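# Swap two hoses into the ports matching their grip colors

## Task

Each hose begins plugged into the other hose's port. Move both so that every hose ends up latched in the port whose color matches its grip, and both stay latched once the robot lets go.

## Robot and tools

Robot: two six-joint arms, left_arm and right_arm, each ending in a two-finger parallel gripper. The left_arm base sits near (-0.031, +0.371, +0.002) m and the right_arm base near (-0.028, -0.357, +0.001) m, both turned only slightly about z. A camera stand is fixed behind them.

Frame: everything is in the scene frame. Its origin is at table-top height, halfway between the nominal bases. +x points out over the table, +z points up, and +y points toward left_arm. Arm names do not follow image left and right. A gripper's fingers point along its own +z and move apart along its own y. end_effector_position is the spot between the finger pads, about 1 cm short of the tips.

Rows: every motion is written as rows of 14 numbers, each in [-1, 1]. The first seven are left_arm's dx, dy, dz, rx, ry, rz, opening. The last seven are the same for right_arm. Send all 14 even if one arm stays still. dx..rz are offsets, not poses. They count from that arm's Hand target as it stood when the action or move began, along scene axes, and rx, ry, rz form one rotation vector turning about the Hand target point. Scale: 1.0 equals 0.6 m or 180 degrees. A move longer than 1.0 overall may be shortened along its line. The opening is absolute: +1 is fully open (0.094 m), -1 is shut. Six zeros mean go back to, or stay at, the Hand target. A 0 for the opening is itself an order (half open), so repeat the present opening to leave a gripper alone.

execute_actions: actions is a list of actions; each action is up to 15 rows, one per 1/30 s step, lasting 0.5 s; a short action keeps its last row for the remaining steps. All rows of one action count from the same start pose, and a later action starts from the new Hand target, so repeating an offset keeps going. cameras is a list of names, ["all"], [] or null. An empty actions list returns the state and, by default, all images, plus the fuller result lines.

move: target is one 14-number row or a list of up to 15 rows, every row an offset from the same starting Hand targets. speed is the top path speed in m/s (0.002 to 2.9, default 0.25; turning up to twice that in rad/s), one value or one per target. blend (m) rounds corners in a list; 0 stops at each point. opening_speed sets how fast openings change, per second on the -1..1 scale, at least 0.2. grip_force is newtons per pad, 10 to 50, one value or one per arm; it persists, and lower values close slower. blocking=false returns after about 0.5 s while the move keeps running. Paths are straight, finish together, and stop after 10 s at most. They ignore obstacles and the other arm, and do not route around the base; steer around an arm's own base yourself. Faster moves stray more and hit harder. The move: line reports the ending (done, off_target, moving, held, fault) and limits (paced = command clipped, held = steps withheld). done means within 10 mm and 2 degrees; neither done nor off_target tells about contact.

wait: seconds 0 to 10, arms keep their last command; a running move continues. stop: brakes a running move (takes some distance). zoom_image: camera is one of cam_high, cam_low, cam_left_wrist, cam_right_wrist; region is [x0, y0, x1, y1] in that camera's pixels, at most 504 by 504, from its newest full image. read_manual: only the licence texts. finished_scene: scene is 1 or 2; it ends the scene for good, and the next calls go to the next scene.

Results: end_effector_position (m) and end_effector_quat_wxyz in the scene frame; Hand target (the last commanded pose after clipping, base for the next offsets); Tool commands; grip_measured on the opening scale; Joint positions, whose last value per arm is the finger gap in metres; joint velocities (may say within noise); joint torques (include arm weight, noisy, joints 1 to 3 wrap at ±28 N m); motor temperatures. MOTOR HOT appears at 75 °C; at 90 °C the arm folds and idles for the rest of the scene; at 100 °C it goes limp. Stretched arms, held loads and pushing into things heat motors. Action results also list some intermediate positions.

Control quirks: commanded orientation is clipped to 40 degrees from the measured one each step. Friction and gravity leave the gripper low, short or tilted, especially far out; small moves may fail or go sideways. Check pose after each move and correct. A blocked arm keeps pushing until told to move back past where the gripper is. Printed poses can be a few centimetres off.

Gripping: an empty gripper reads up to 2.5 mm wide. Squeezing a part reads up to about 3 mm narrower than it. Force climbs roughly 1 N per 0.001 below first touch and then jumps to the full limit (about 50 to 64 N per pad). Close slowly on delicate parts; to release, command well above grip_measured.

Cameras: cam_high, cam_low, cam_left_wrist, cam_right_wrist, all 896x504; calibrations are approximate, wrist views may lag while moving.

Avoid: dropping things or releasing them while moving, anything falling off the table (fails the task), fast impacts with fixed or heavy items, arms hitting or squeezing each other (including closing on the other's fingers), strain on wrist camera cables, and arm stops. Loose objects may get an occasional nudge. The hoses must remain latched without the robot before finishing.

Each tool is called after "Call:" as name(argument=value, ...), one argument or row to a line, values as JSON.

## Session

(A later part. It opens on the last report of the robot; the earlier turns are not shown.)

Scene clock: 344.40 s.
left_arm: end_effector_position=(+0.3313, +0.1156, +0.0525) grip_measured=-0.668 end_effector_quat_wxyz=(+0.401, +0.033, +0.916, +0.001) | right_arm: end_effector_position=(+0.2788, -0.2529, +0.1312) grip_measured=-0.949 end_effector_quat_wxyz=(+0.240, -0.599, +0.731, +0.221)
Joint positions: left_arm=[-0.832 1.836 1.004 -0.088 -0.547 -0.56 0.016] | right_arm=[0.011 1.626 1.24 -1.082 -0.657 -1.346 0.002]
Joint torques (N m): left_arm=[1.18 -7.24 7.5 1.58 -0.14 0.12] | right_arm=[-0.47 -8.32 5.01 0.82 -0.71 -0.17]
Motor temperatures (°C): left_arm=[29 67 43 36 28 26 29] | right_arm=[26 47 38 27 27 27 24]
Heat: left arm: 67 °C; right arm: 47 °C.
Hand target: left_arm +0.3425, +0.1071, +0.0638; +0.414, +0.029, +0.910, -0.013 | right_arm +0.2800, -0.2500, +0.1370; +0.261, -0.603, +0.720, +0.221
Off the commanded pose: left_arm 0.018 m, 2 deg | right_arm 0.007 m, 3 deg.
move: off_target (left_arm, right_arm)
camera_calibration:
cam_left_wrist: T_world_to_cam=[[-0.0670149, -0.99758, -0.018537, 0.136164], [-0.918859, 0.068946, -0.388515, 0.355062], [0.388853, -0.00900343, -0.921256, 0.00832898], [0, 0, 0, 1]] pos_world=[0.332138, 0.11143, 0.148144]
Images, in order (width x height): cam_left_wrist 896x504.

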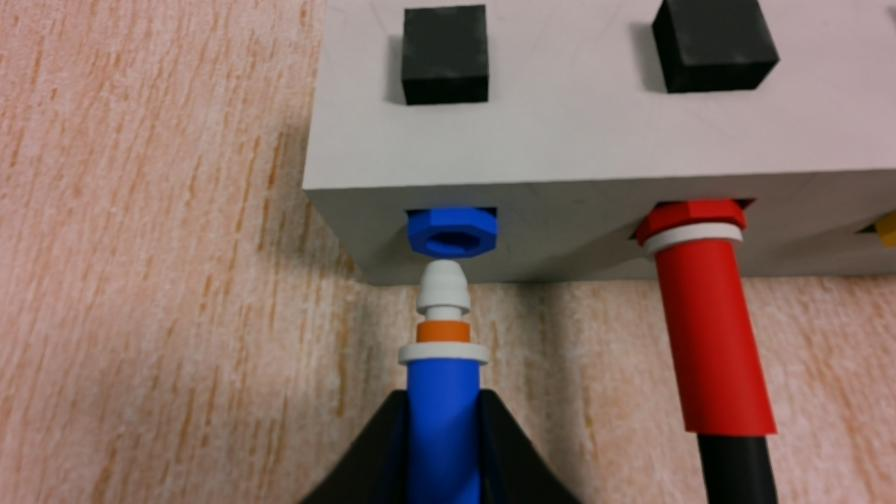

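Call:
move(
  target=[
    [-0.0267, -0.002, 0.0075, 0, 0, 0, -0.85, 0, 0, 0, 0, 0, 0, -0.95],
    [0.0062, -0.0042, 0.0068, 0, 0, 0, -0.85, 0, 0, 0, 0, 0, 0, -0.95],
  ],
  speed=0.06,
  cameras=["cam_left_wrist"],
)

Call:
zoom_image(
  camera="cam_left_wrist",
  region=[350, 140, 550, 380],
)

Scene clock: 353.47 s.
left_arm: end_effector_position=(+0.3361, +0.1117, +0.0575) grip_measured=-0.668 end_effector_quat_wxyz=(+0.402, +0.032, +0.915, -0.002) | right_arm: end_effector_position=(+0.2788, -0.2529, +0.1312) grip_measured=-0.949 end_effector_quat_wxyz=(+0.240, -0.599, +0.731, +0.221)
Joint positions: left_arm=[-0.829 1.843 1.033 -0.101 -0.544 -0.557 0.016] | right_arm=[0.011 1.626 1.24 -1.082 -0.657 -1.346 0.002]
Joint torques (N m): left_arm=[1.18 -7.39 7.47 1.53 -0.14 0.11] | right_arm=[-0.49 -8.34 5.01 0.82 -0.71 -0.18]
Motor temperatures (°C): left_arm=[29 64 43 36 28 26 29] | right_arm=[26 47 38 27 27 27 24]
Heat: left arm: 64 °C; right arm: 47 °C.
Hand target: left_arm +0.3462, +0.1047, +0.0680; +0.414, +0.029, +0.910, -0.013 | right_arm +0.2800, -0.2500, +0.1370; +0.261, -0.603, +0.720, +0.221
Off the commanded pose: left_arm 0.016 m, 2 deg | right_arm 0.007 m, 3 deg.
move: off_target (left_arm, right_arm)
camera_calibration:
cam_left_wrist: T_world_to_cam=[[-0.0677618, -0.99762, -0.0127445, 0.132617], [-0.91733, 0.0673211, -0.392394, 0.361497], [0.392318, -0.0148983, -0.919709, 0.0103325], [0, 0, 0, 1]] pos_world=[0.336545, 0.108119, 0.153042]
Images, in order (width x height): cam_left_wrist 896x504.

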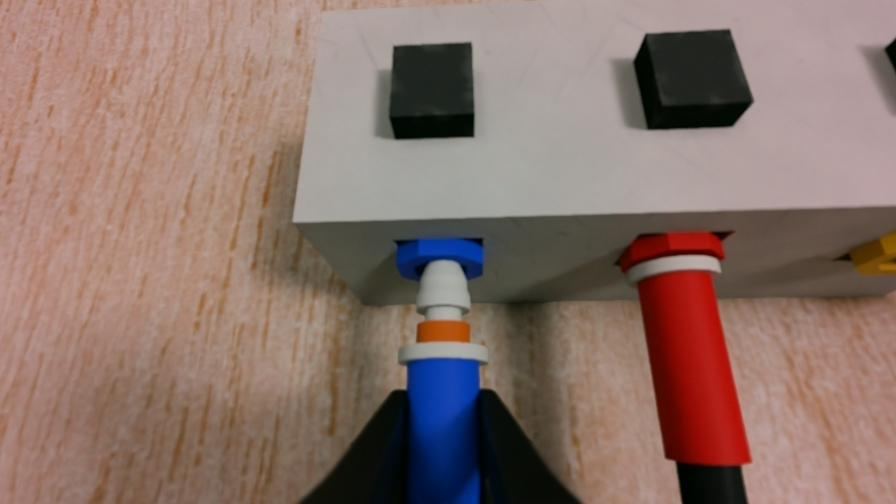

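Scaled by 2.100.

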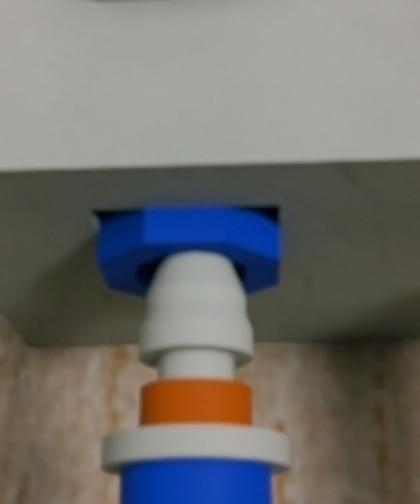

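Call:
move(
  target=[0.0335, -0.0005, -0.001, 0, 0, 0, -0.85, 0, 0, 0, 0, 0, 0, -0.95],
  speed=0.05,
  cameras=["cam_left_wrist"],
)

Call:
zoom_image(
  camera="cam_left_wrist",
  region=[350, 140, 550, 380],
)

Scene clock: 357.10 s.
left_arm: end_effector_position=(+0.3381, +0.1124, +0.0441) grip_measured=-0.668 end_effector_quat_wxyz=(+0.373, +0.052, +0.926, +0.006) | right_arm: end_effector_position=(+0.2788, -0.2529, +0.1312) grip_measured=-0.949 end_effector_quat_wxyz=(+0.240, -0.599, +0.731, +0.221)
Joint positions: left_arm=[-0.808 1.881 1.069 -0.149 -0.496 -0.526 0.016] | right_arm=[0.011 1.626 1.24 -1.082 -0.657 -1.346 0.002]
Joint torques (N m): left_arm=[2.88 -7.66 8.57 1.96 -0.43 0.13] | right_arm=[-0.49 -8.36 5 0.82 -0.71 -0.18]
Motor temperatures (°C): left_arm=[29 63 43 36 28 26 29] | right_arm=[26 47 38 27 27 27 24]
Heat: left arm: 63 °C; right arm: 47 °C.
Hand target: left_arm +0.3664, +0.1044, +0.0673; +0.414, +0.029, +0.910, -0.013 | right_arm +0.2800, -0.2500, +0.1370; +0.261, -0.603, +0.720, +0.221
Off the commanded pose: left_arm 0.037 m, 6 deg | right_arm 0.007 m, 3 deg.
move: off_target (left_arm, right_arm)
camera_calibration:
cam_left_wrist: T_world_to_cam=[[-0.0988351, -0.994314, -0.0396472, 0.144546], [-0.937113, 0.106404, -0.332412, 0.357781], [0.334741, 0.00429989, -0.942301, 0.0156112], [0, 0, 0, 1]] pos_world=[0.344342, 0.105587, 0.139372]
Images, in order (width x height): cam_left_wrist 896x504.

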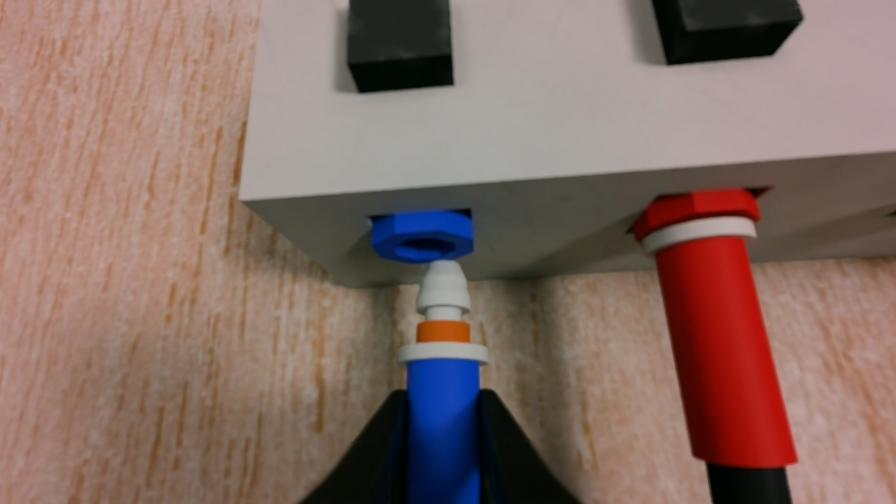

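Scaled by 2.100.

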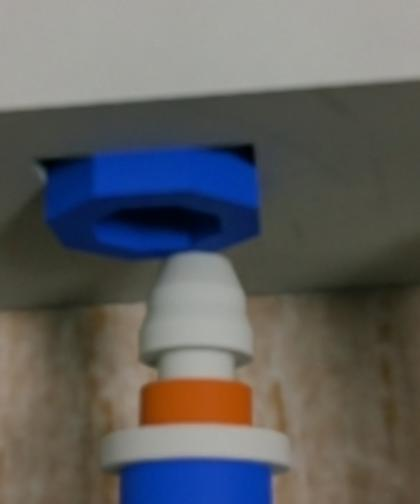

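Call:
move(
  target=[
    [-0.0807, 0.0043, 0.005, 0, 0, 0, -0.85, 0, 0, 0, 0, 0, 0, -0.95],
    [-0.0362, 0.002, 0.0003, 0, 0, 0, -0.85, 0, 0, 0, 0, 0, 0, -0.95],
    [-0.0282, -0.004, 0.0113, 0, 0, 0, -0.85, 0, 0, 0, 0, 0, 0, -0.95],
  ],
  speed=[0.08, 0.06, 0.04],
  cameras=["cam_left_wrist"],
)

Call:
zoom_image(
  camera="cam_left_wrist",
  region=[350, 140, 550, 380],
)

Scene clock: 374.77 s.
left_arm: end_effector_position=(+0.3371, +0.1088, +0.0619) grip_measured=-0.668 end_effector_quat_wxyz=(+0.399, +0.035, +0.916, -0.002) | right_arm: end_effector_position=(+0.2788, -0.2529, +0.1312) grip_measured=-0.949 end_effector_quat_wxyz=(+0.240, -0.599, +0.731, +0.221)
Joint positions: left_arm=[-0.83 1.842 1.058 -0.131 -0.538 -0.556 0.016] | right_arm=[0.011 1.626 1.24 -1.082 -0.657 -1.346 0.002]
Joint torques (N m): left_arm=[1.37 -7.34 7.91 1.55 -0.2 0.12] | right_arm=[-0.51 -8.32 5 0.82 -0.71 -0.17]
Motor temperatures (°C): left_arm=[29 61 45 37 28 26 30] | right_arm=[26 47 38 27 27 27 24]
Heat: left arm: 61 °C; right arm: 47 °C.
Hand target: left_arm +0.3494, +0.1019, +0.0741; +0.414, +0.029, +0.910, -0.013 | right_arm +0.2800, -0.2500, +0.1370; +0.261, -0.603, +0.720, +0.221
Off the commanded pose: left_arm 0.019 m, 2 deg | right_arm 0.007 m, 3 deg.
move: off_target (left_arm, right_arm)
camera_calibration:
cam_left_wrist: T_world_to_cam=[[-0.0730588, -0.997232, -0.0138258, 0.131615], [-0.919481, 0.072719, -0.386351, 0.364138], [0.386287, -0.0155138, -0.922248, 0.0163077], [0, 0, 0, 1]] pos_world=[0.338134, 0.105024, 0.157545]
Images, in order (width x height): cam_left_wrist 896x504.

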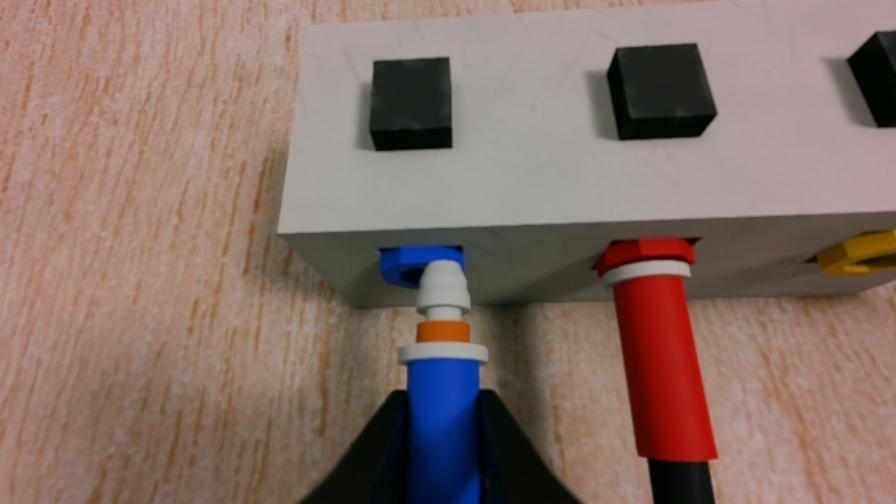

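Scaled by 2.100.

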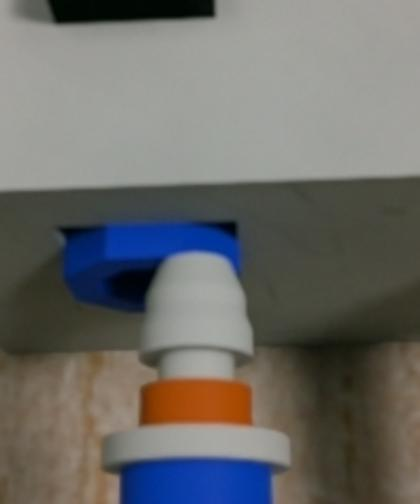

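Call:
move(
  target=[
    [-0.0385, 0.0088, -0.0127, 0, 0, 0, -0.85, 0, 0, 0, 0, 0, 0, -0.95],
    [-0.0065, 0.0068, -0.0127, 0, 0, 0, -0.85, 0, 0, 0, 0, 0, 0, -0.95],
  ],
  speed=[0.06, 0.05],
  cameras=["cam_left_wrist"],
)

Call:
zoom_image(
  camera="cam_left_wrist",
  region=[350, 140, 550, 380],
)

Scene clock: 395.10 s.
left_arm: end_effector_position=(+0.3341, +0.1150, +0.0539) grip_measured=-0.668 end_effector_quat_wxyz=(+0.399, +0.033, +0.916, +0.003) | right_arm: end_effector_position=(+0.2788, -0.2529, +0.1312) grip_measured=-0.949 end_effector_quat_wxyz=(+0.240, -0.599, +0.731, +0.221)
Joint positions: left_arm=[-0.827 1.842 1.023 -0.103 -0.545 -0.556 0.016] | right_arm=[0.011 1.626 1.24 -1.082 -0.657 -1.346 0.002]
Joint torques (N m): left_arm=[1.13 -7.57 7.43 1.61 -0.14 0.11] | right_arm=[-0.5 -8.34 5.03 0.81 -0.71 -0.17]
Motor temperatures (°C): left_arm=[29 59 45 36 28 26 30] | right_arm=[26 47 38 27 27 27 24]
Heat: left arm: 59 °C; right arm: 47 °C.
Hand target: left_arm +0.3455, +0.1059, +0.0665; +0.414, +0.029, +0.910, -0.013 | right_arm +0.2800, -0.2500, +0.1370; +0.261, -0.603, +0.720, +0.221
Off the commanded pose: left_arm 0.019 m, 3 deg | right_arm 0.007 m, 3 deg.
move: off_target (left_arm, right_arm)
camera_calibration:
cam_left_wrist: T_world_to_cam=[[-0.0662043, -0.997558, -0.0222283, 0.135789], [-0.920431, 0.0696566, -0.384649, 0.358434], [0.385258, -0.0050058, -0.922795, 0.00927247], [0, 0, 0, 1]] pos_world=[0.335331, 0.110536, 0.149446]
Images, in order (width x height): cam_left_wrist 896x504.

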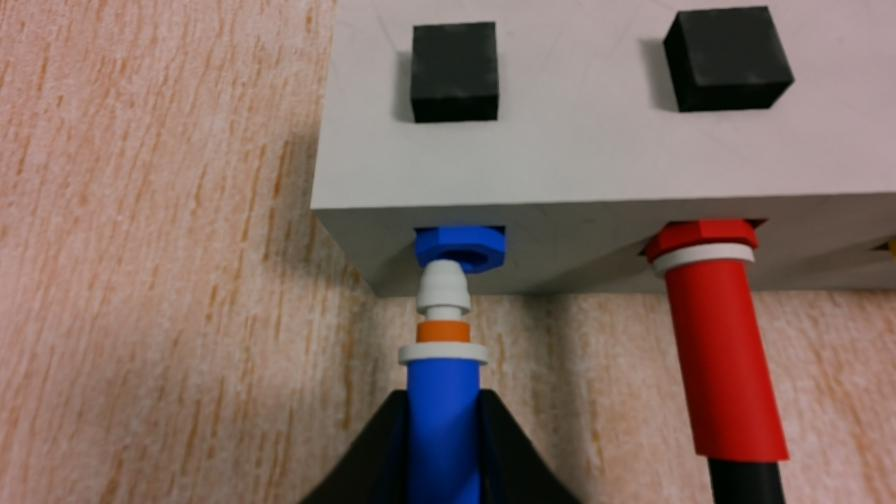

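Scaled by 2.100.

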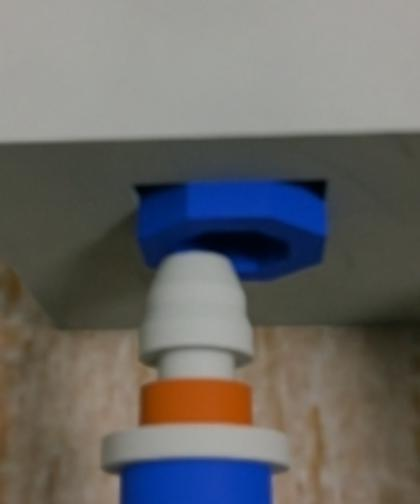

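Call:
move(
  target=[0.0067, -0.0055, 0.0067, 0, 0, 0, -0.85, 0, 0, 0, 0, 0, 0, -0.95],
  speed=0.04,
  cameras=["cam_left_wrist"],
)

Call:
zoom_image(
  camera="cam_left_wrist",
  region=[350, 140, 550, 380],
)

Scene clock: 406.90 s.
left_arm: end_effector_position=(+0.3373, +0.1102, +0.0579) grip_measured=-0.668 end_effector_quat_wxyz=(+0.399, +0.035, +0.916, -0.001) | right_arm: end_effector_position=(+0.2788, -0.2529, +0.1312) grip_measured=-0.949 end_effector_quat_wxyz=(+0.240, -0.599, +0.731, +0.221)
Joint positions: left_arm=[-0.827 1.848 1.048 -0.117 -0.538 -0.554 0.016] | right_arm=[0.011 1.626 1.24 -1.082 -0.657 -1.346 0.002]
Joint torques (N m): left_arm=[1.29 -7.41 7.86 1.56 -0.19 0.12] | right_arm=[-0.46 -8.35 5.03 0.82 -0.71 -0.17]
Motor temperatures (°C): left_arm=[29 58 45 36 28 26 30] | right_arm=[26 47 38 27 27 27 24]
Heat: left arm: 58 °C; right arm: 47 °C.
Hand target: left_arm +0.3495, +0.1026, +0.0705; +0.414, +0.029, +0.910, -0.013 | right_arm +0.2800, -0.2500, +0.1370; +0.261, -0.603, +0.720, +0.221
Off the commanded pose: left_arm 0.019 m, 2 deg | right_arm 0.007 m, 3 deg.
move: off_target (left_arm, right_arm)
camera_calibration:
cam_left_wrist: T_world_to_cam=[[-0.0716759, -0.997307, -0.0155502, 0.132685], [-0.919962, 0.072125, -0.385316, 0.362839], [0.385399, -0.0133123, -0.922654, 0.0126529], [0, 0, 0, 1]] pos_world=[0.338432, 0.106327, 0.153545]
Images, in order (width x height): cam_left_wrist 896x504.

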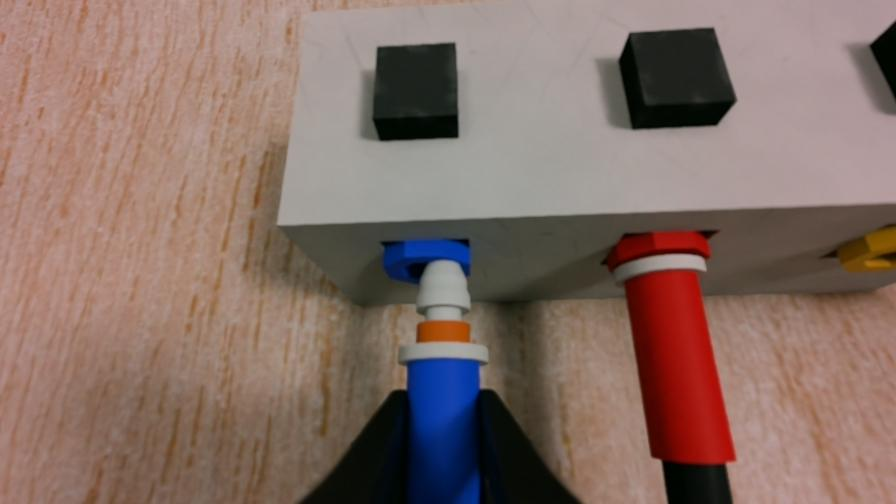

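Scaled by 2.100.

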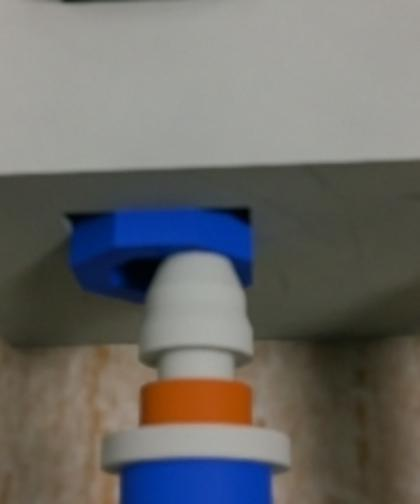

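Call:
move(
  target=[0.001, 0.0062, -0.0033, 0, 0, 0, -0.85, 0, 0, 0, 0, 0, 0, -0.95],
  speed=0.04,
  cameras=["cam_left_wrist"],
)

Call:
zoom_image(
  camera="cam_left_wrist",
  region=[350, 140, 550, 380],
)

Scene clock: 413.50 s.
left_arm: end_effector_position=(+0.3374, +0.1102, +0.0573) grip_measured=-0.668 end_effector_quat_wxyz=(+0.397, +0.038, +0.917, -0.002) | right_arm: end_effector_position=(+0.2788, -0.2529, +0.1312) grip_measured=-0.949 end_effector_quat_wxyz=(+0.240, -0.599, +0.731, +0.221)
Joint positions: left_arm=[-0.825 1.848 1.048 -0.117 -0.53 -0.547 0.016] | right_arm=[0.011 1.626 1.24 -1.082 -0.657 -1.346 0.002]
Joint torques (N m): left_arm=[1.85 -7.69 6.74 1.69 -0.21 0.13] | right_arm=[-0.49 -8.34 5.01 0.82 -0.7 -0.18]
Motor temperatures (°C): left_arm=[29 58 45 36 28 26 30] | right_arm=[26 47 38 27 27 27 24]
Heat: left arm: 58 °C; right arm: 47 °C.
Hand target: left_arm +0.3501, +0.1064, +0.0685; +0.414, +0.029, +0.910, -0.013 | right_arm +0.2800, -0.2500, +0.1370; +0.261, -0.603, +0.720, +0.221
Off the commanded pose: left_arm 0.017 m, 3 deg | right_arm 0.007 m, 3 deg.
move: off_target (left_arm, right_arm)
camera_calibration:
cam_left_wrist: T_world_to_cam=[[-0.0784176, -0.996787, -0.0163459, 0.134868], [-0.921161, 0.0787182, -0.381137, 0.362144], [0.381199, -0.0148306, -0.924374, 0.0137564], [0, 0, 0, 1]] pos_world=[0.338925, 0.106131, 0.152947]
Images, in order (width x height): cam_left_wrist 896x504.

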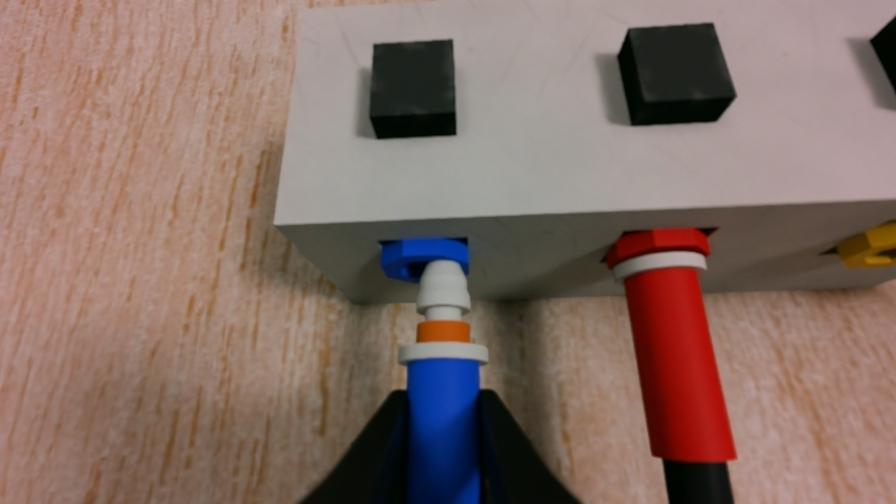

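Scaled by 2.100.

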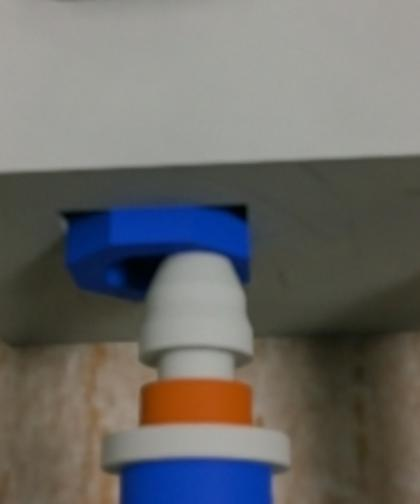

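Call:
move(
  target=[
    [-0.0395, -0.0003, -0.0013, 0, 0, 0, -0.85, 0, 0, 0, 0, 0, 0, -0.95],
    [-0.0068, -0.0023, -0.0018, 0, 0, 0, -0.85, 0, 0, 0, 0, 0, 0, -0.95],
  ],
  speed=[0.06, 0.05],
  cameras=["cam_left_wrist"],
)

Call:
zoom_image(
  camera="cam_left_wrist",
  region=[350, 140, 550, 380],
)

Scene clock: 420.83 s.
left_arm: end_effector_position=(+0.3346, +0.1144, +0.0529) grip_measured=-0.668 end_effector_quat_wxyz=(+0.397, +0.034, +0.917, +0.005) | right_arm: end_effector_position=(+0.2788, -0.2529, +0.1312) grip_measured=-0.949 end_effector_quat_wxyz=(+0.240, -0.599, +0.731, +0.221)
Joint positions: left_arm=[-0.828 1.848 1.029 -0.108 -0.545 -0.557 0.016] | right_arm=[0.011 1.626 1.24 -1.082 -0.657 -1.346 0.002]
Joint torques (N m): left_arm=[1.09 -7.98 7.43 1.6 -0.14 0.12] | right_arm=[-0.46 -8.35 5.01 0.82 -0.7 -0.18]
Motor temperatures (°C): left_arm=[29 58 46 37 28 26 30] | right_arm=[26 47 38 27 27 27 24]
Heat: left arm: 58 °C; right arm: 47 °C.
Hand target: left_arm +0.3460, +0.1050, +0.0674; +0.414, +0.029, +0.910, -0.013 | right_arm +0.2800, -0.2500, +0.1370; +0.261, -0.603, +0.720, +0.221
Off the commanded pose: left_arm 0.021 m, 3 deg | right_arm 0.007 m, 3 deg.
move: off_target (left_arm, right_arm)
camera_calibration:
cam_left_wrist: T_world_to_cam=[[-0.065913, -0.997512, -0.0250196, 0.13514], [-0.921563, 0.0704703, -0.381781, 0.358754], [0.382594, -0.00210713, -0.923914, 0.0088764], [0, 0, 0, 1]] pos_world=[0.336126, 0.109541, 0.148548]
Images, in order (width x height): cam_left_wrist 896x504.

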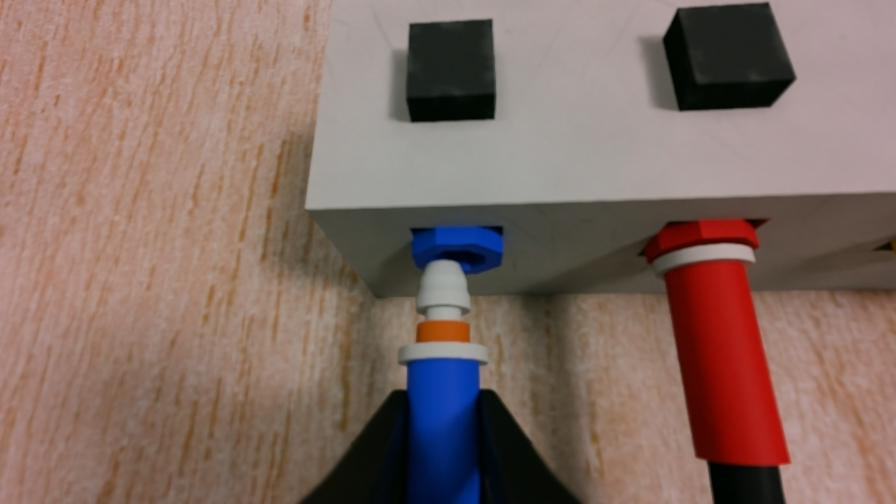

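Scaled by 2.100.

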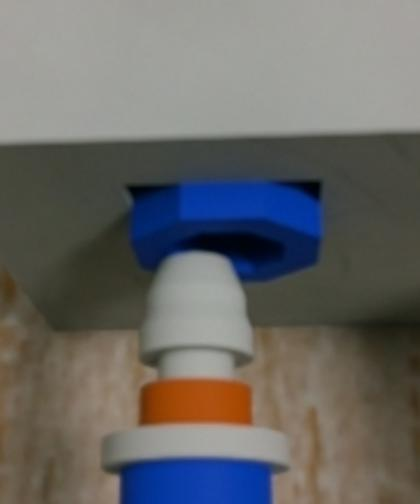

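Call:
move(
  target=[
    [-0.0393, -0.003, 0.0023, 0, 0, 0, -0.85, 0, 0, 0, 0, 0, 0, -0.95],
    [0, -0.005, 0.0023, 0, 0, 0, -0.85, 0, 0, 0, 0, 0, 0, -0.95],
  ],
  speed=[0.06, 0.05],
  cameras=["cam_left_wrist"],
)

Call:
zoom_image(
  camera="cam_left_wrist",
  region=[350, 140, 550, 380],
)

Scene clock: 485.47 s.
left_arm: end_effector_position=(+0.3359, +0.1095, +0.0585) grip_measured=-0.668 end_effector_quat_wxyz=(+0.402, +0.032, +0.915, -0.001) | right_arm: end_effector_position=(+0.2788, -0.2529, +0.1312) grip_measured=-0.949 end_effector_quat_wxyz=(+0.240, -0.599, +0.731, +0.221)
Joint positions: left_arm=[-0.834 1.847 1.043 -0.111 -0.548 -0.562 0.016] | right_arm=[0.011 1.626 1.24 -1.082 -0.657 -1.346 0.002]
Joint torques (N m): left_arm=[1.18 -7.42 7.49 1.54 -0.14 0.12] | right_arm=[-0.47 -8.34 5.01 0.81 -0.71 -0.17]
Motor temperatures (°C): left_arm=[29 59 45 36 28 26 30] | right_arm=[26 47 38 26 27 27 24]
Heat: left arm: 59 °C; right arm: 47 °C.
Hand target: left_arm +0.3461, +0.1021, +0.0689; +0.414, +0.029, +0.910, -0.013 | right_arm +0.2800, -0.2500, +0.1370; +0.261, -0.603, +0.720, +0.221
Off the commanded pose: left_arm 0.016 m, 2 deg | right_arm 0.007 m, 3 deg.
move: off_target (left_arm, right_arm)
camera_calibration:
cam_left_wrist: T_world_to_cam=[[-0.0669911, -0.997655, -0.0140529, 0.130172], [-0.917331, 0.0671252, -0.392426, 0.361932], [0.392449, -0.0133979, -0.919676, 0.0111789], [0, 0, 0, 1]] pos_world=[0.336345, 0.105721, 0.154142]
Images, in order (width x height): cam_left_wrist 896x504.

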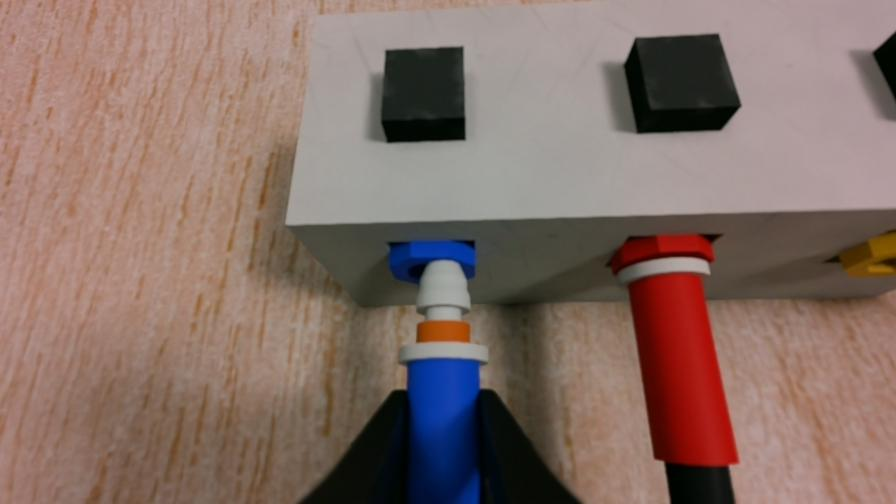

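Scaled by 2.100.

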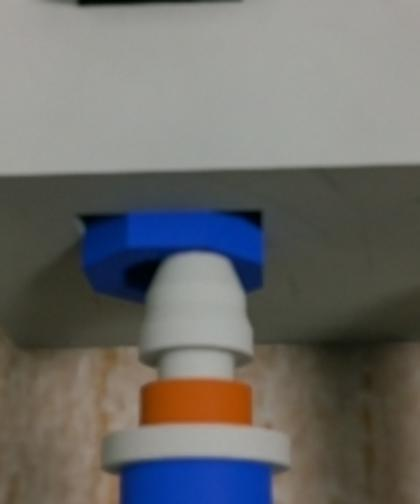

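Call:
execute_actions(
  actions=[],
  cameras=["cam_left_wrist", "cam_low"],
)

Call:
zoom_image(
  camera="cam_left_wrist",
  region=[350, 140, 550, 380],
)

Scene clock: 500.63 s.
left_arm: end_effector_position=(+0.3359, +0.1095, +0.0585) grip_measured=-0.668 end_effector_quat_wxyz=(+0.402, +0.032, +0.915, -0.001) | right_arm: end_effector_position=(+0.2788, -0.2529, +0.1312) grip_measured=-0.949 end_effector_quat_wxyz=(+0.240, -0.599, +0.731, +0.221)
Joint positions: left_arm=[-0.834 1.847 1.043 -0.111 -0.548 -0.561 0.016] | right_arm=[0.011 1.626 1.24 -1.082 -0.657 -1.346 0.002]
Joint velocities: within noise
Joint torques (N m): left_arm=[1.18 -7.41 7.49 1.54 -0.13 0.12] | right_arm=[-0.49 -8.34 5.01 0.81 -0.71 -0.17]
Motor temperatures (°C): left_arm=[29 59 46 37 28 26 30] | right_arm=[26 47 38 26 27 27 24]
Heat: left arm: 59 °C; right arm: 47 °C.
Hand target: left_arm +0.3461, +0.1021, +0.0689; +0.414, +0.029, +0.910, -0.013 | right_arm +0.2800, -0.2500, +0.1370; +0.261, -0.603, +0.720, +0.221
Tool commands: left_gripper/opening=-0.85 right_gripper/opening=-0.95
Off the commanded pose: left_arm 0.016 m, 2 deg | right_arm 0.007 m, 3 deg.
camera_calibration:
cam_left_wrist: T_world_to_cam=[[-0.0675218, -0.997611, -0.0146025, 0.130431], [-0.917295, 0.0678293, -0.392388, 0.36184], [0.392441, -0.0131, -0.919684, 0.0111515], [0, 0, 0, 1]] pos_world=[0.336345, 0.105722, 0.154142]
Images, in order (width x height): cam_low 896x504, cam_left_wrist 896x504.

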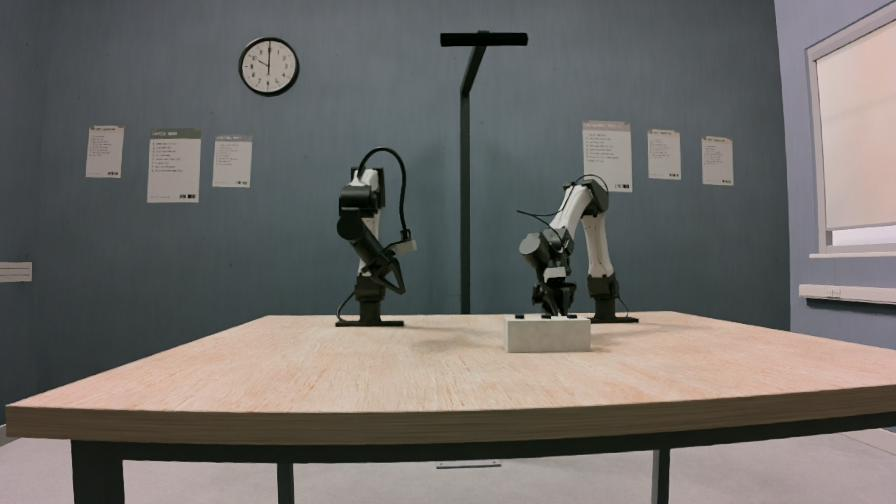

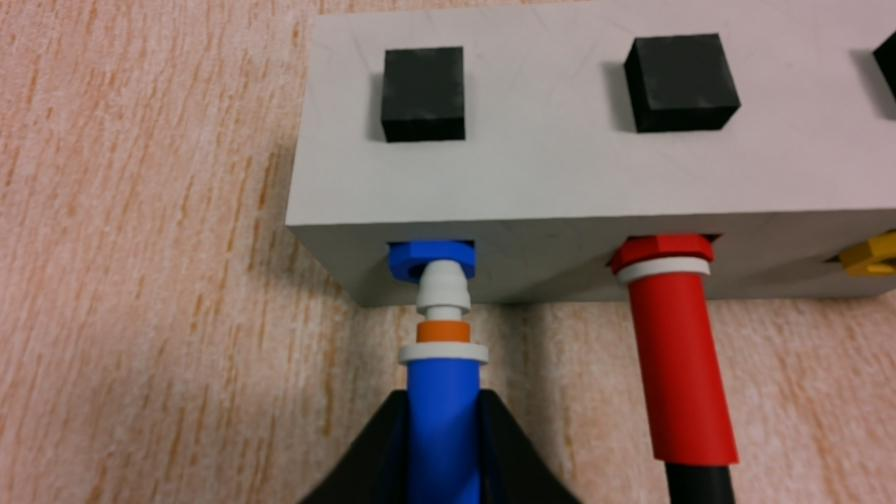

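Scaled by 2.100.

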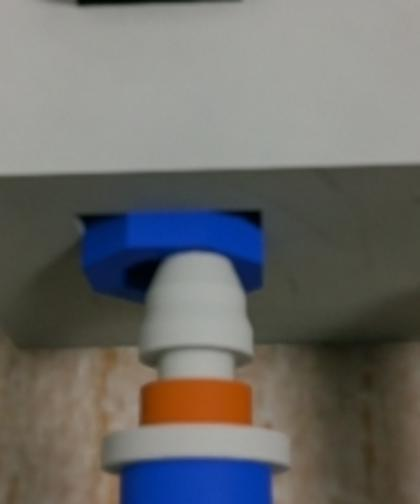

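Call:
move(
  target=[
    [-0.035, 0.0067, -0.0017, 0, 0, 0, -0.85, 0, 0, 0, 0, 0, 0, -0.95],
    [-0.001, 0.004, -0.0045, 0, 0, 0, -0.85, 0, 0, 0, 0, 0, 0, -0.95],
  ],
  speed=0.06,
  cameras=["cam_left_wrist"],
)

Call:
zoom_image(
  camera="cam_left_wrist",
  region=[350, 140, 550, 380],
)

Scene clock: 514.87 s.
left_arm: end_effector_position=(+0.3346, +0.1138, +0.0538) grip_measured=-0.668 end_effector_quat_wxyz=(+0.399, +0.033, +0.916, +0.003) | right_arm: end_effector_position=(+0.2788, -0.2529, +0.1312) grip_measured=-0.949 end_effector_quat_wxyz=(+0.240, -0.599, +0.731, +0.221)
Joint positions: left_arm=[-0.829 1.847 1.028 -0.105 -0.547 -0.559 0.016] | right_arm=[0.011 1.626 1.24 -1.082 -0.657 -1.346 0.002]
Joint torques (N m): left_arm=[1.02 -7.58 7.43 1.6 -0.12 0.13] | right_arm=[-0.51 -8.34 5.01 0.81 -0.71 -0.17]
Motor temperatures (°C): left_arm=[29 59 47 37 28 26 30] | right_arm=[26 47 37 26 27 27 24]
Heat: left arm: 59 °C; right arm: 47 °C.
Hand target: left_arm +0.3455, +0.1044, +0.0663; +0.414, +0.029, +0.910, -0.013 | right_arm +0.2800, -0.2500, +0.1370; +0.261, -0.603, +0.720, +0.221
Off the commanded pose: left_arm 0.019 m, 3 deg | right_arm 0.007 m, 3 deg.
move: off_target (left_arm, right_arm)
camera_calibration:
cam_left_wrist: T_world_to_cam=[[-0.065123, -0.997641, -0.02173, 0.134182], [-0.920207, 0.0684629, -0.385399, 0.358962], [0.385977, -0.00510224, -0.922494, 0.00887419], [0, 0, 0, 1]] pos_world=[0.335632, 0.109335, 0.149446]
Images, in order (width x height): cam_left_wrist 896x504.

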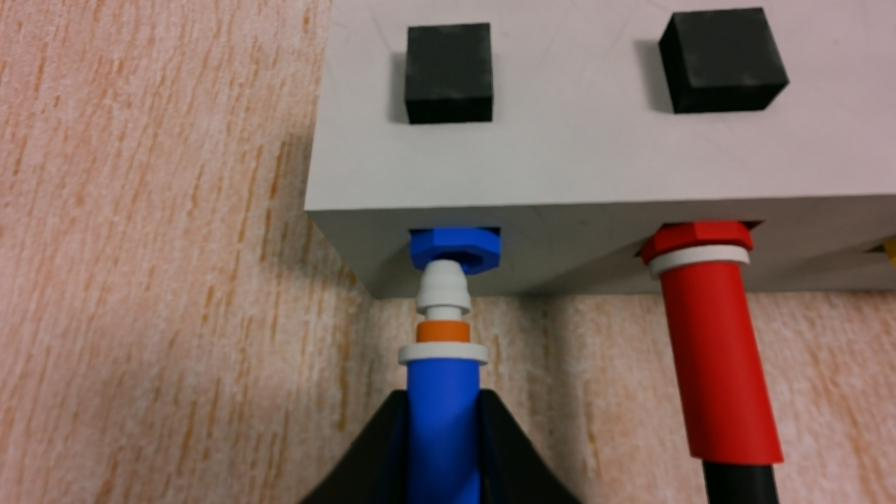

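Scaled by 2.100.

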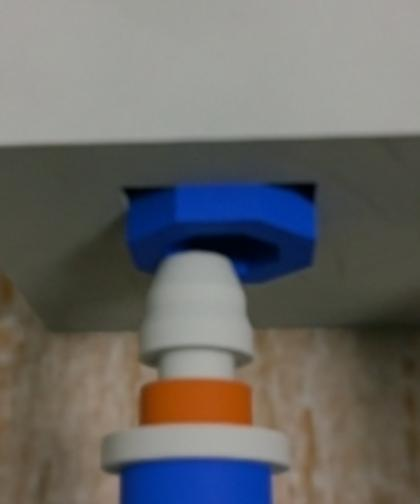

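Call:
move(
  target=[0.0045, -0.0036, 0.0, 0, 0, 0, -0.85, 0, 0, 0, 0, 0, 0, -0.95],
  speed=0.03,
  cameras=["cam_left_wrist"],
)

Call:
zoom_image(
  camera="cam_left_wrist",
  region=[350, 140, 550, 380],
)

Scene clock: 526.37 s.
left_arm: end_effector_position=(+0.3370, +0.1108, +0.0546) grip_measured=-0.668 end_effector_quat_wxyz=(+0.400, +0.033, +0.916, +0.001) | right_arm: end_effector_position=(+0.2788, -0.2529, +0.1312) grip_measured=-0.949 end_effector_quat_wxyz=(+0.240, -0.599, +0.731, +0.221)
Joint positions: left_arm=[-0.829 1.856 1.041 -0.105 -0.545 -0.557 0.016] | right_arm=[0.011 1.626 1.24 -1.082 -0.657 -1.346 0.002]
Joint torques (N m): left_arm=[1.14 -7.46 7.54 1.58 -0.14 0.12] | right_arm=[-0.49 -8.35 5.01 0.81 -0.71 -0.17]
Motor temperatures (°C): left_arm=[29 59 46 36 28 26 30] | right_arm=[26 47 37 26 27 27 24]
Heat: left arm: 59 °C; right arm: 47 °C.
Hand target: left_arm +0.3482, +0.1023, +0.0661; +0.414, +0.029, +0.910, -0.013 | right_arm +0.2800, -0.2500, +0.1370; +0.261, -0.603, +0.720, +0.221
Off the commanded pose: left_arm 0.018 m, 2 deg | right_arm 0.007 m, 3 deg.
move: off_target (left_arm, right_arm)
camera_calibration:
cam_left_wrist: T_world_to_cam=[[-0.0670979, -0.997569, -0.0188323, 0.131875], [-0.919186, 0.069145, -0.387705, 0.361504], [0.388065, -0.00870382, -0.921591, 0.00825086], [0, 0, 0, 1]] pos_world=[0.337936, 0.10663, 0.150244]
Images, in order (width x height): cam_left_wrist 896x504.

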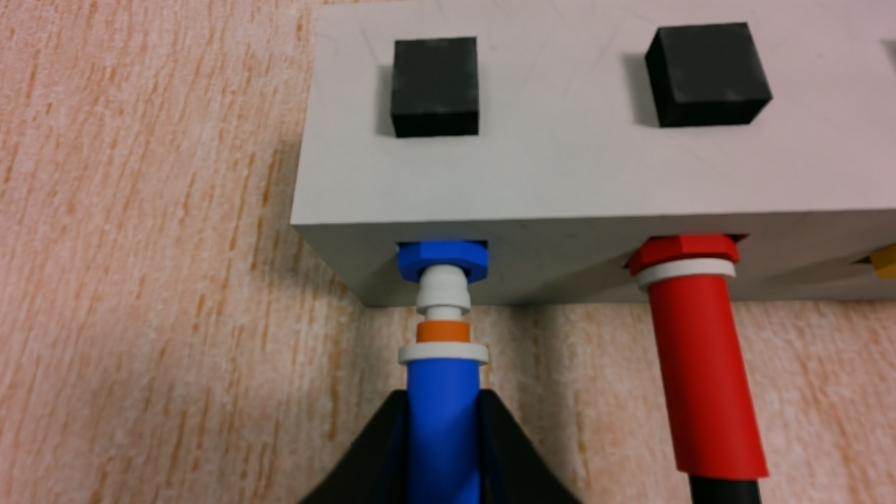

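Scaled by 2.100.

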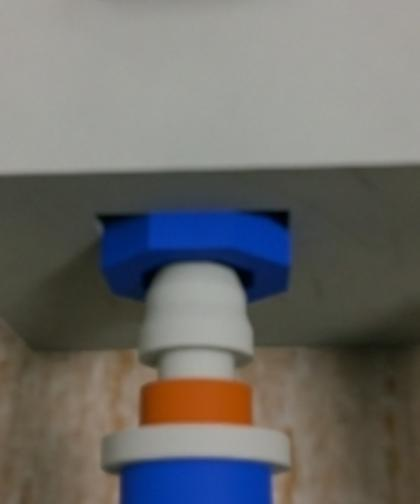

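Call:
move(
  target=[0.0115, -0.0010, 0.0008, 0, 0, 0, -0.85, 0, 0, 0, 0, 0, 0, -0.95],
  speed=0.03,
  cameras=["cam_left_wrist"],
)

Call:
zoom_image(
  camera="cam_left_wrist",
  region=[350, 140, 550, 380],
)

Scene clock: 531.33 s.
left_arm: end_effector_position=(+0.3435, +0.1104, +0.0548) grip_measured=-0.668 end_effector_quat_wxyz=(+0.400, +0.033, +0.916, +0.002) | right_arm: end_effector_position=(+0.2788, -0.2529, +0.1312) grip_measured=-0.949 end_effector_quat_wxyz=(+0.240, -0.599, +0.731, +0.221)
Joint positions: left_arm=[-0.817 1.871 1.063 -0.106 -0.538 -0.546 0.016] | right_arm=[0.011 1.626 1.24 -1.082 -0.657 -1.346 0.002]
Joint torques (N m): left_arm=[1.17 -7.61 7.65 1.59 -0.13 0.11] | right_arm=[-0.49 -8.32 5.01 0.82 -0.71 -0.17]
Motor temperatures (°C): left_arm=[29 59 46 36 28 26 30] | right_arm=[26 47 37 26 27 27 24]
Heat: left arm: 59 °C; right arm: 47 °C.
Hand target: left_arm +0.3551, +0.1017, +0.0667; +0.414, +0.029, +0.910, -0.013 | right_arm +0.2800, -0.2500, +0.1370; +0.261, -0.603, +0.720, +0.221
Off the commanded pose: left_arm 0.019 m, 3 deg | right_arm 0.007 m, 3 deg.
move: off_target (left_arm, right_arm)
camera_calibration:
cam_left_wrist: T_world_to_cam=[[-0.066575, -0.99758, -0.0200702, 0.131824], [-0.919519, 0.0691498, -0.386916, 0.367546], [0.387367, -0.00730394, -0.921897, 0.0059549], [0, 0, 0, 1]] pos_world=[0.344435, 0.106132, 0.150345]
Images, in order (width x height): cam_left_wrist 896x504.

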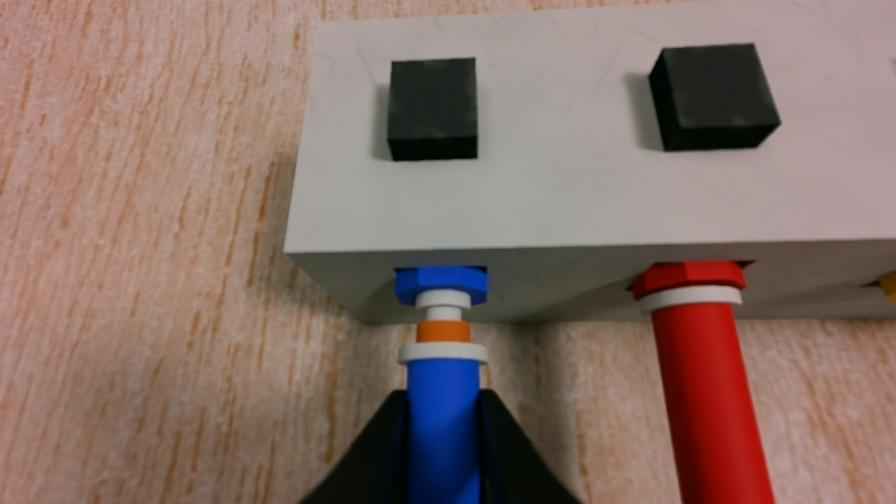

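Scaled by 2.100.

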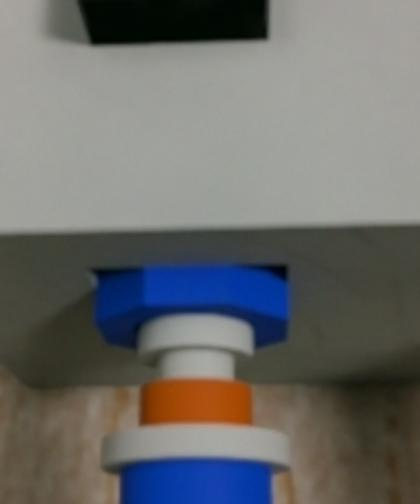

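Call:
move(
  target=[0.025, -0.0022, 0.0005, -0.002, -0.028, 0, -0.85, 0, 0, 0, 0, 0, 0, -0.95],
  speed=0.04,
  cameras=["cam_left_wrist"],
)

Call:
zoom_image(
  camera="cam_left_wrist",
  region=[350, 140, 550, 380],
)

Scene clock: 536.60 s.
left_arm: end_effector_position=(+0.3483, +0.1134, +0.0541) grip_measured=-0.668 end_effector_quat_wxyz=(+0.411, +0.044, +0.911, +0.018) | right_arm: end_effector_position=(+0.2788, -0.2529, +0.1312) grip_measured=-0.949 end_effector_quat_wxyz=(+0.240, -0.599, +0.731, +0.221)
Joint positions: left_arm=[-0.814 1.883 1.058 -0.076 -0.565 -0.504 0.016] | right_arm=[0.011 1.626 1.24 -1.082 -0.657 -1.346 0.002]
Joint torques (N m): left_arm=[1.65 -6.68 5.57 2.63 -0.26 0.17] | right_arm=[-0.47 -8.34 5.01 0.82 -0.71 -0.17]
Motor temperatures (°C): left_arm=[29 59 46 36 28 26 30] | right_arm=[26 47 37 26 27 27 24]
Heat: left arm: 59 °C; right arm: 47 °C.
Hand target: left_arm +0.3701, +0.1004, +0.0670; +0.454, +0.029, +0.890, -0.014 | right_arm +0.2800, -0.2500, +0.1370; +0.261, -0.603, +0.720, +0.221
Off the commanded pose: left_arm 0.028 m, 7 deg | right_arm 0.007 m, 3 deg.
move: off_target (left_arm, right_arm)
camera_calibration:
cam_left_wrist: T_world_to_cam=[[-0.0738644, -0.995562, -0.0583196, 0.139468], [-0.908861, 0.0912731, -0.406991, 0.366449], [0.410507, 0.0229422, -0.911569, -0.00859277], [0, 0, 0, 1]] pos_world=[0.346881, 0.1056, 0.149442]
Images, in order (width x height): cam_left_wrist 896x504.

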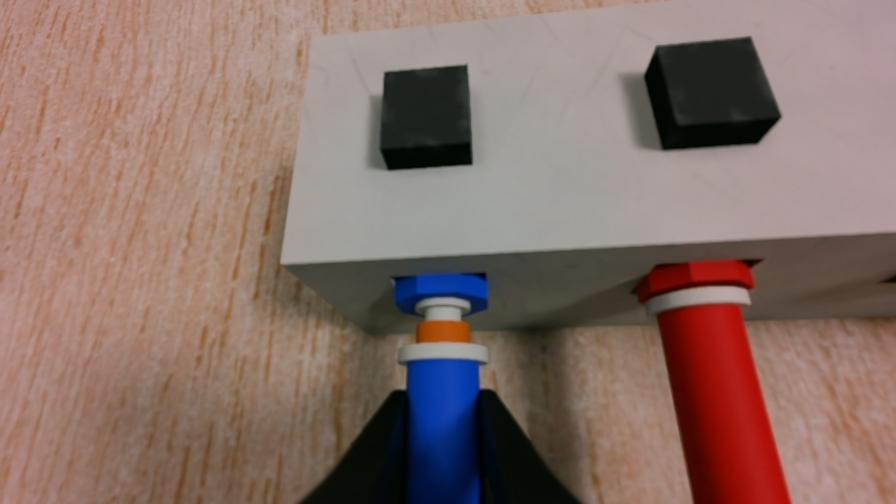

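Scaled by 2.100.

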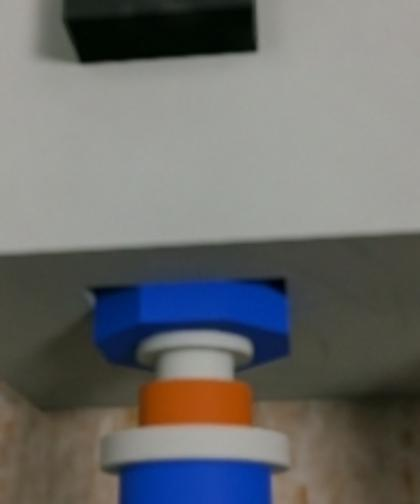

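Call:
move(
  target=[0.025, -0.0055, 0.0005, -0.014, -0.012, 0, -0.85, 0, 0, 0, 0, 0, 0, -0.95],
  speed=0.05,
  cameras=["cam_left_wrist"],
)

Call:
zoom_image(
  camera="cam_left_wrist",
  region=[350, 140, 550, 380],
)

Scene clock: 549.93 s.
left_arm: end_effector_position=(+0.3495, +0.1129, +0.0536) grip_measured=-0.668 end_effector_quat_wxyz=(+0.415, +0.046, +0.908, +0.017) | right_arm: end_effector_position=(+0.2788, -0.2529, +0.1312) grip_measured=-0.949 end_effector_quat_wxyz=(+0.240, -0.599, +0.731, +0.221)
Joint positions: left_arm=[-0.814 1.887 1.052 -0.056 -0.57 -0.496 0.016] | right_arm=[0.011 1.626 1.24 -1.082 -0.657 -1.346 0.002]
Joint torques (N m): left_arm=[3.84 -5.38 6.05 3.16 -0.03 0.2] | right_arm=[-0.49 -8.32 5.03 0.82 -0.7 -0.18]
Motor temperatures (°C): left_arm=[29 59 46 40 28 26 30] | right_arm=[26 47 37 26 27 27 24]
Heat: left arm: 59 °C; right arm: 47 °C.
Hand target: left_arm +0.3851, +0.0971, +0.0672; +0.471, +0.019, +0.881, -0.033 | right_arm +0.2800, -0.2500, +0.1370; +0.261, -0.603, +0.720, +0.221
Off the commanded pose: left_arm 0.041 m, 10 deg | right_arm 0.007 m, 3 deg.
move: off_target (left_arm, right_arm)
camera_calibration:
cam_left_wrist: T_world_to_cam=[[-0.0762996, -0.995298, -0.0596633, 0.13987], [-0.904517, 0.0942707, -0.415887, 0.36591], [0.419556, 0.0222345, -0.907457, -0.0127639], [0, 0, 0, 1]] pos_world=[0.346999, 0.105002, 0.148939]
Images, in order (width x height): cam_left_wrist 896x504.

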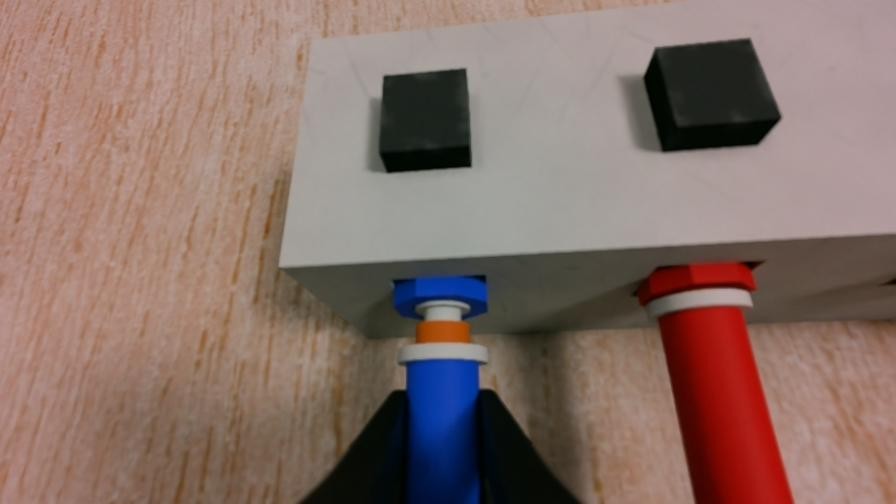

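Scaled by 2.100.

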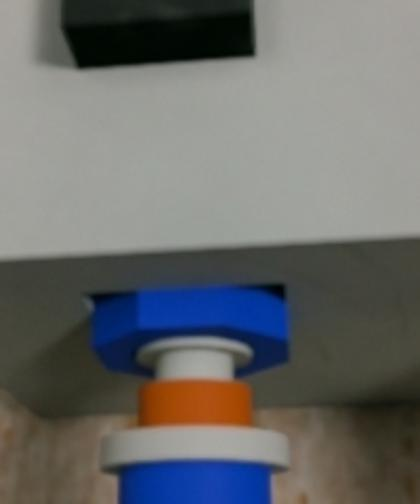

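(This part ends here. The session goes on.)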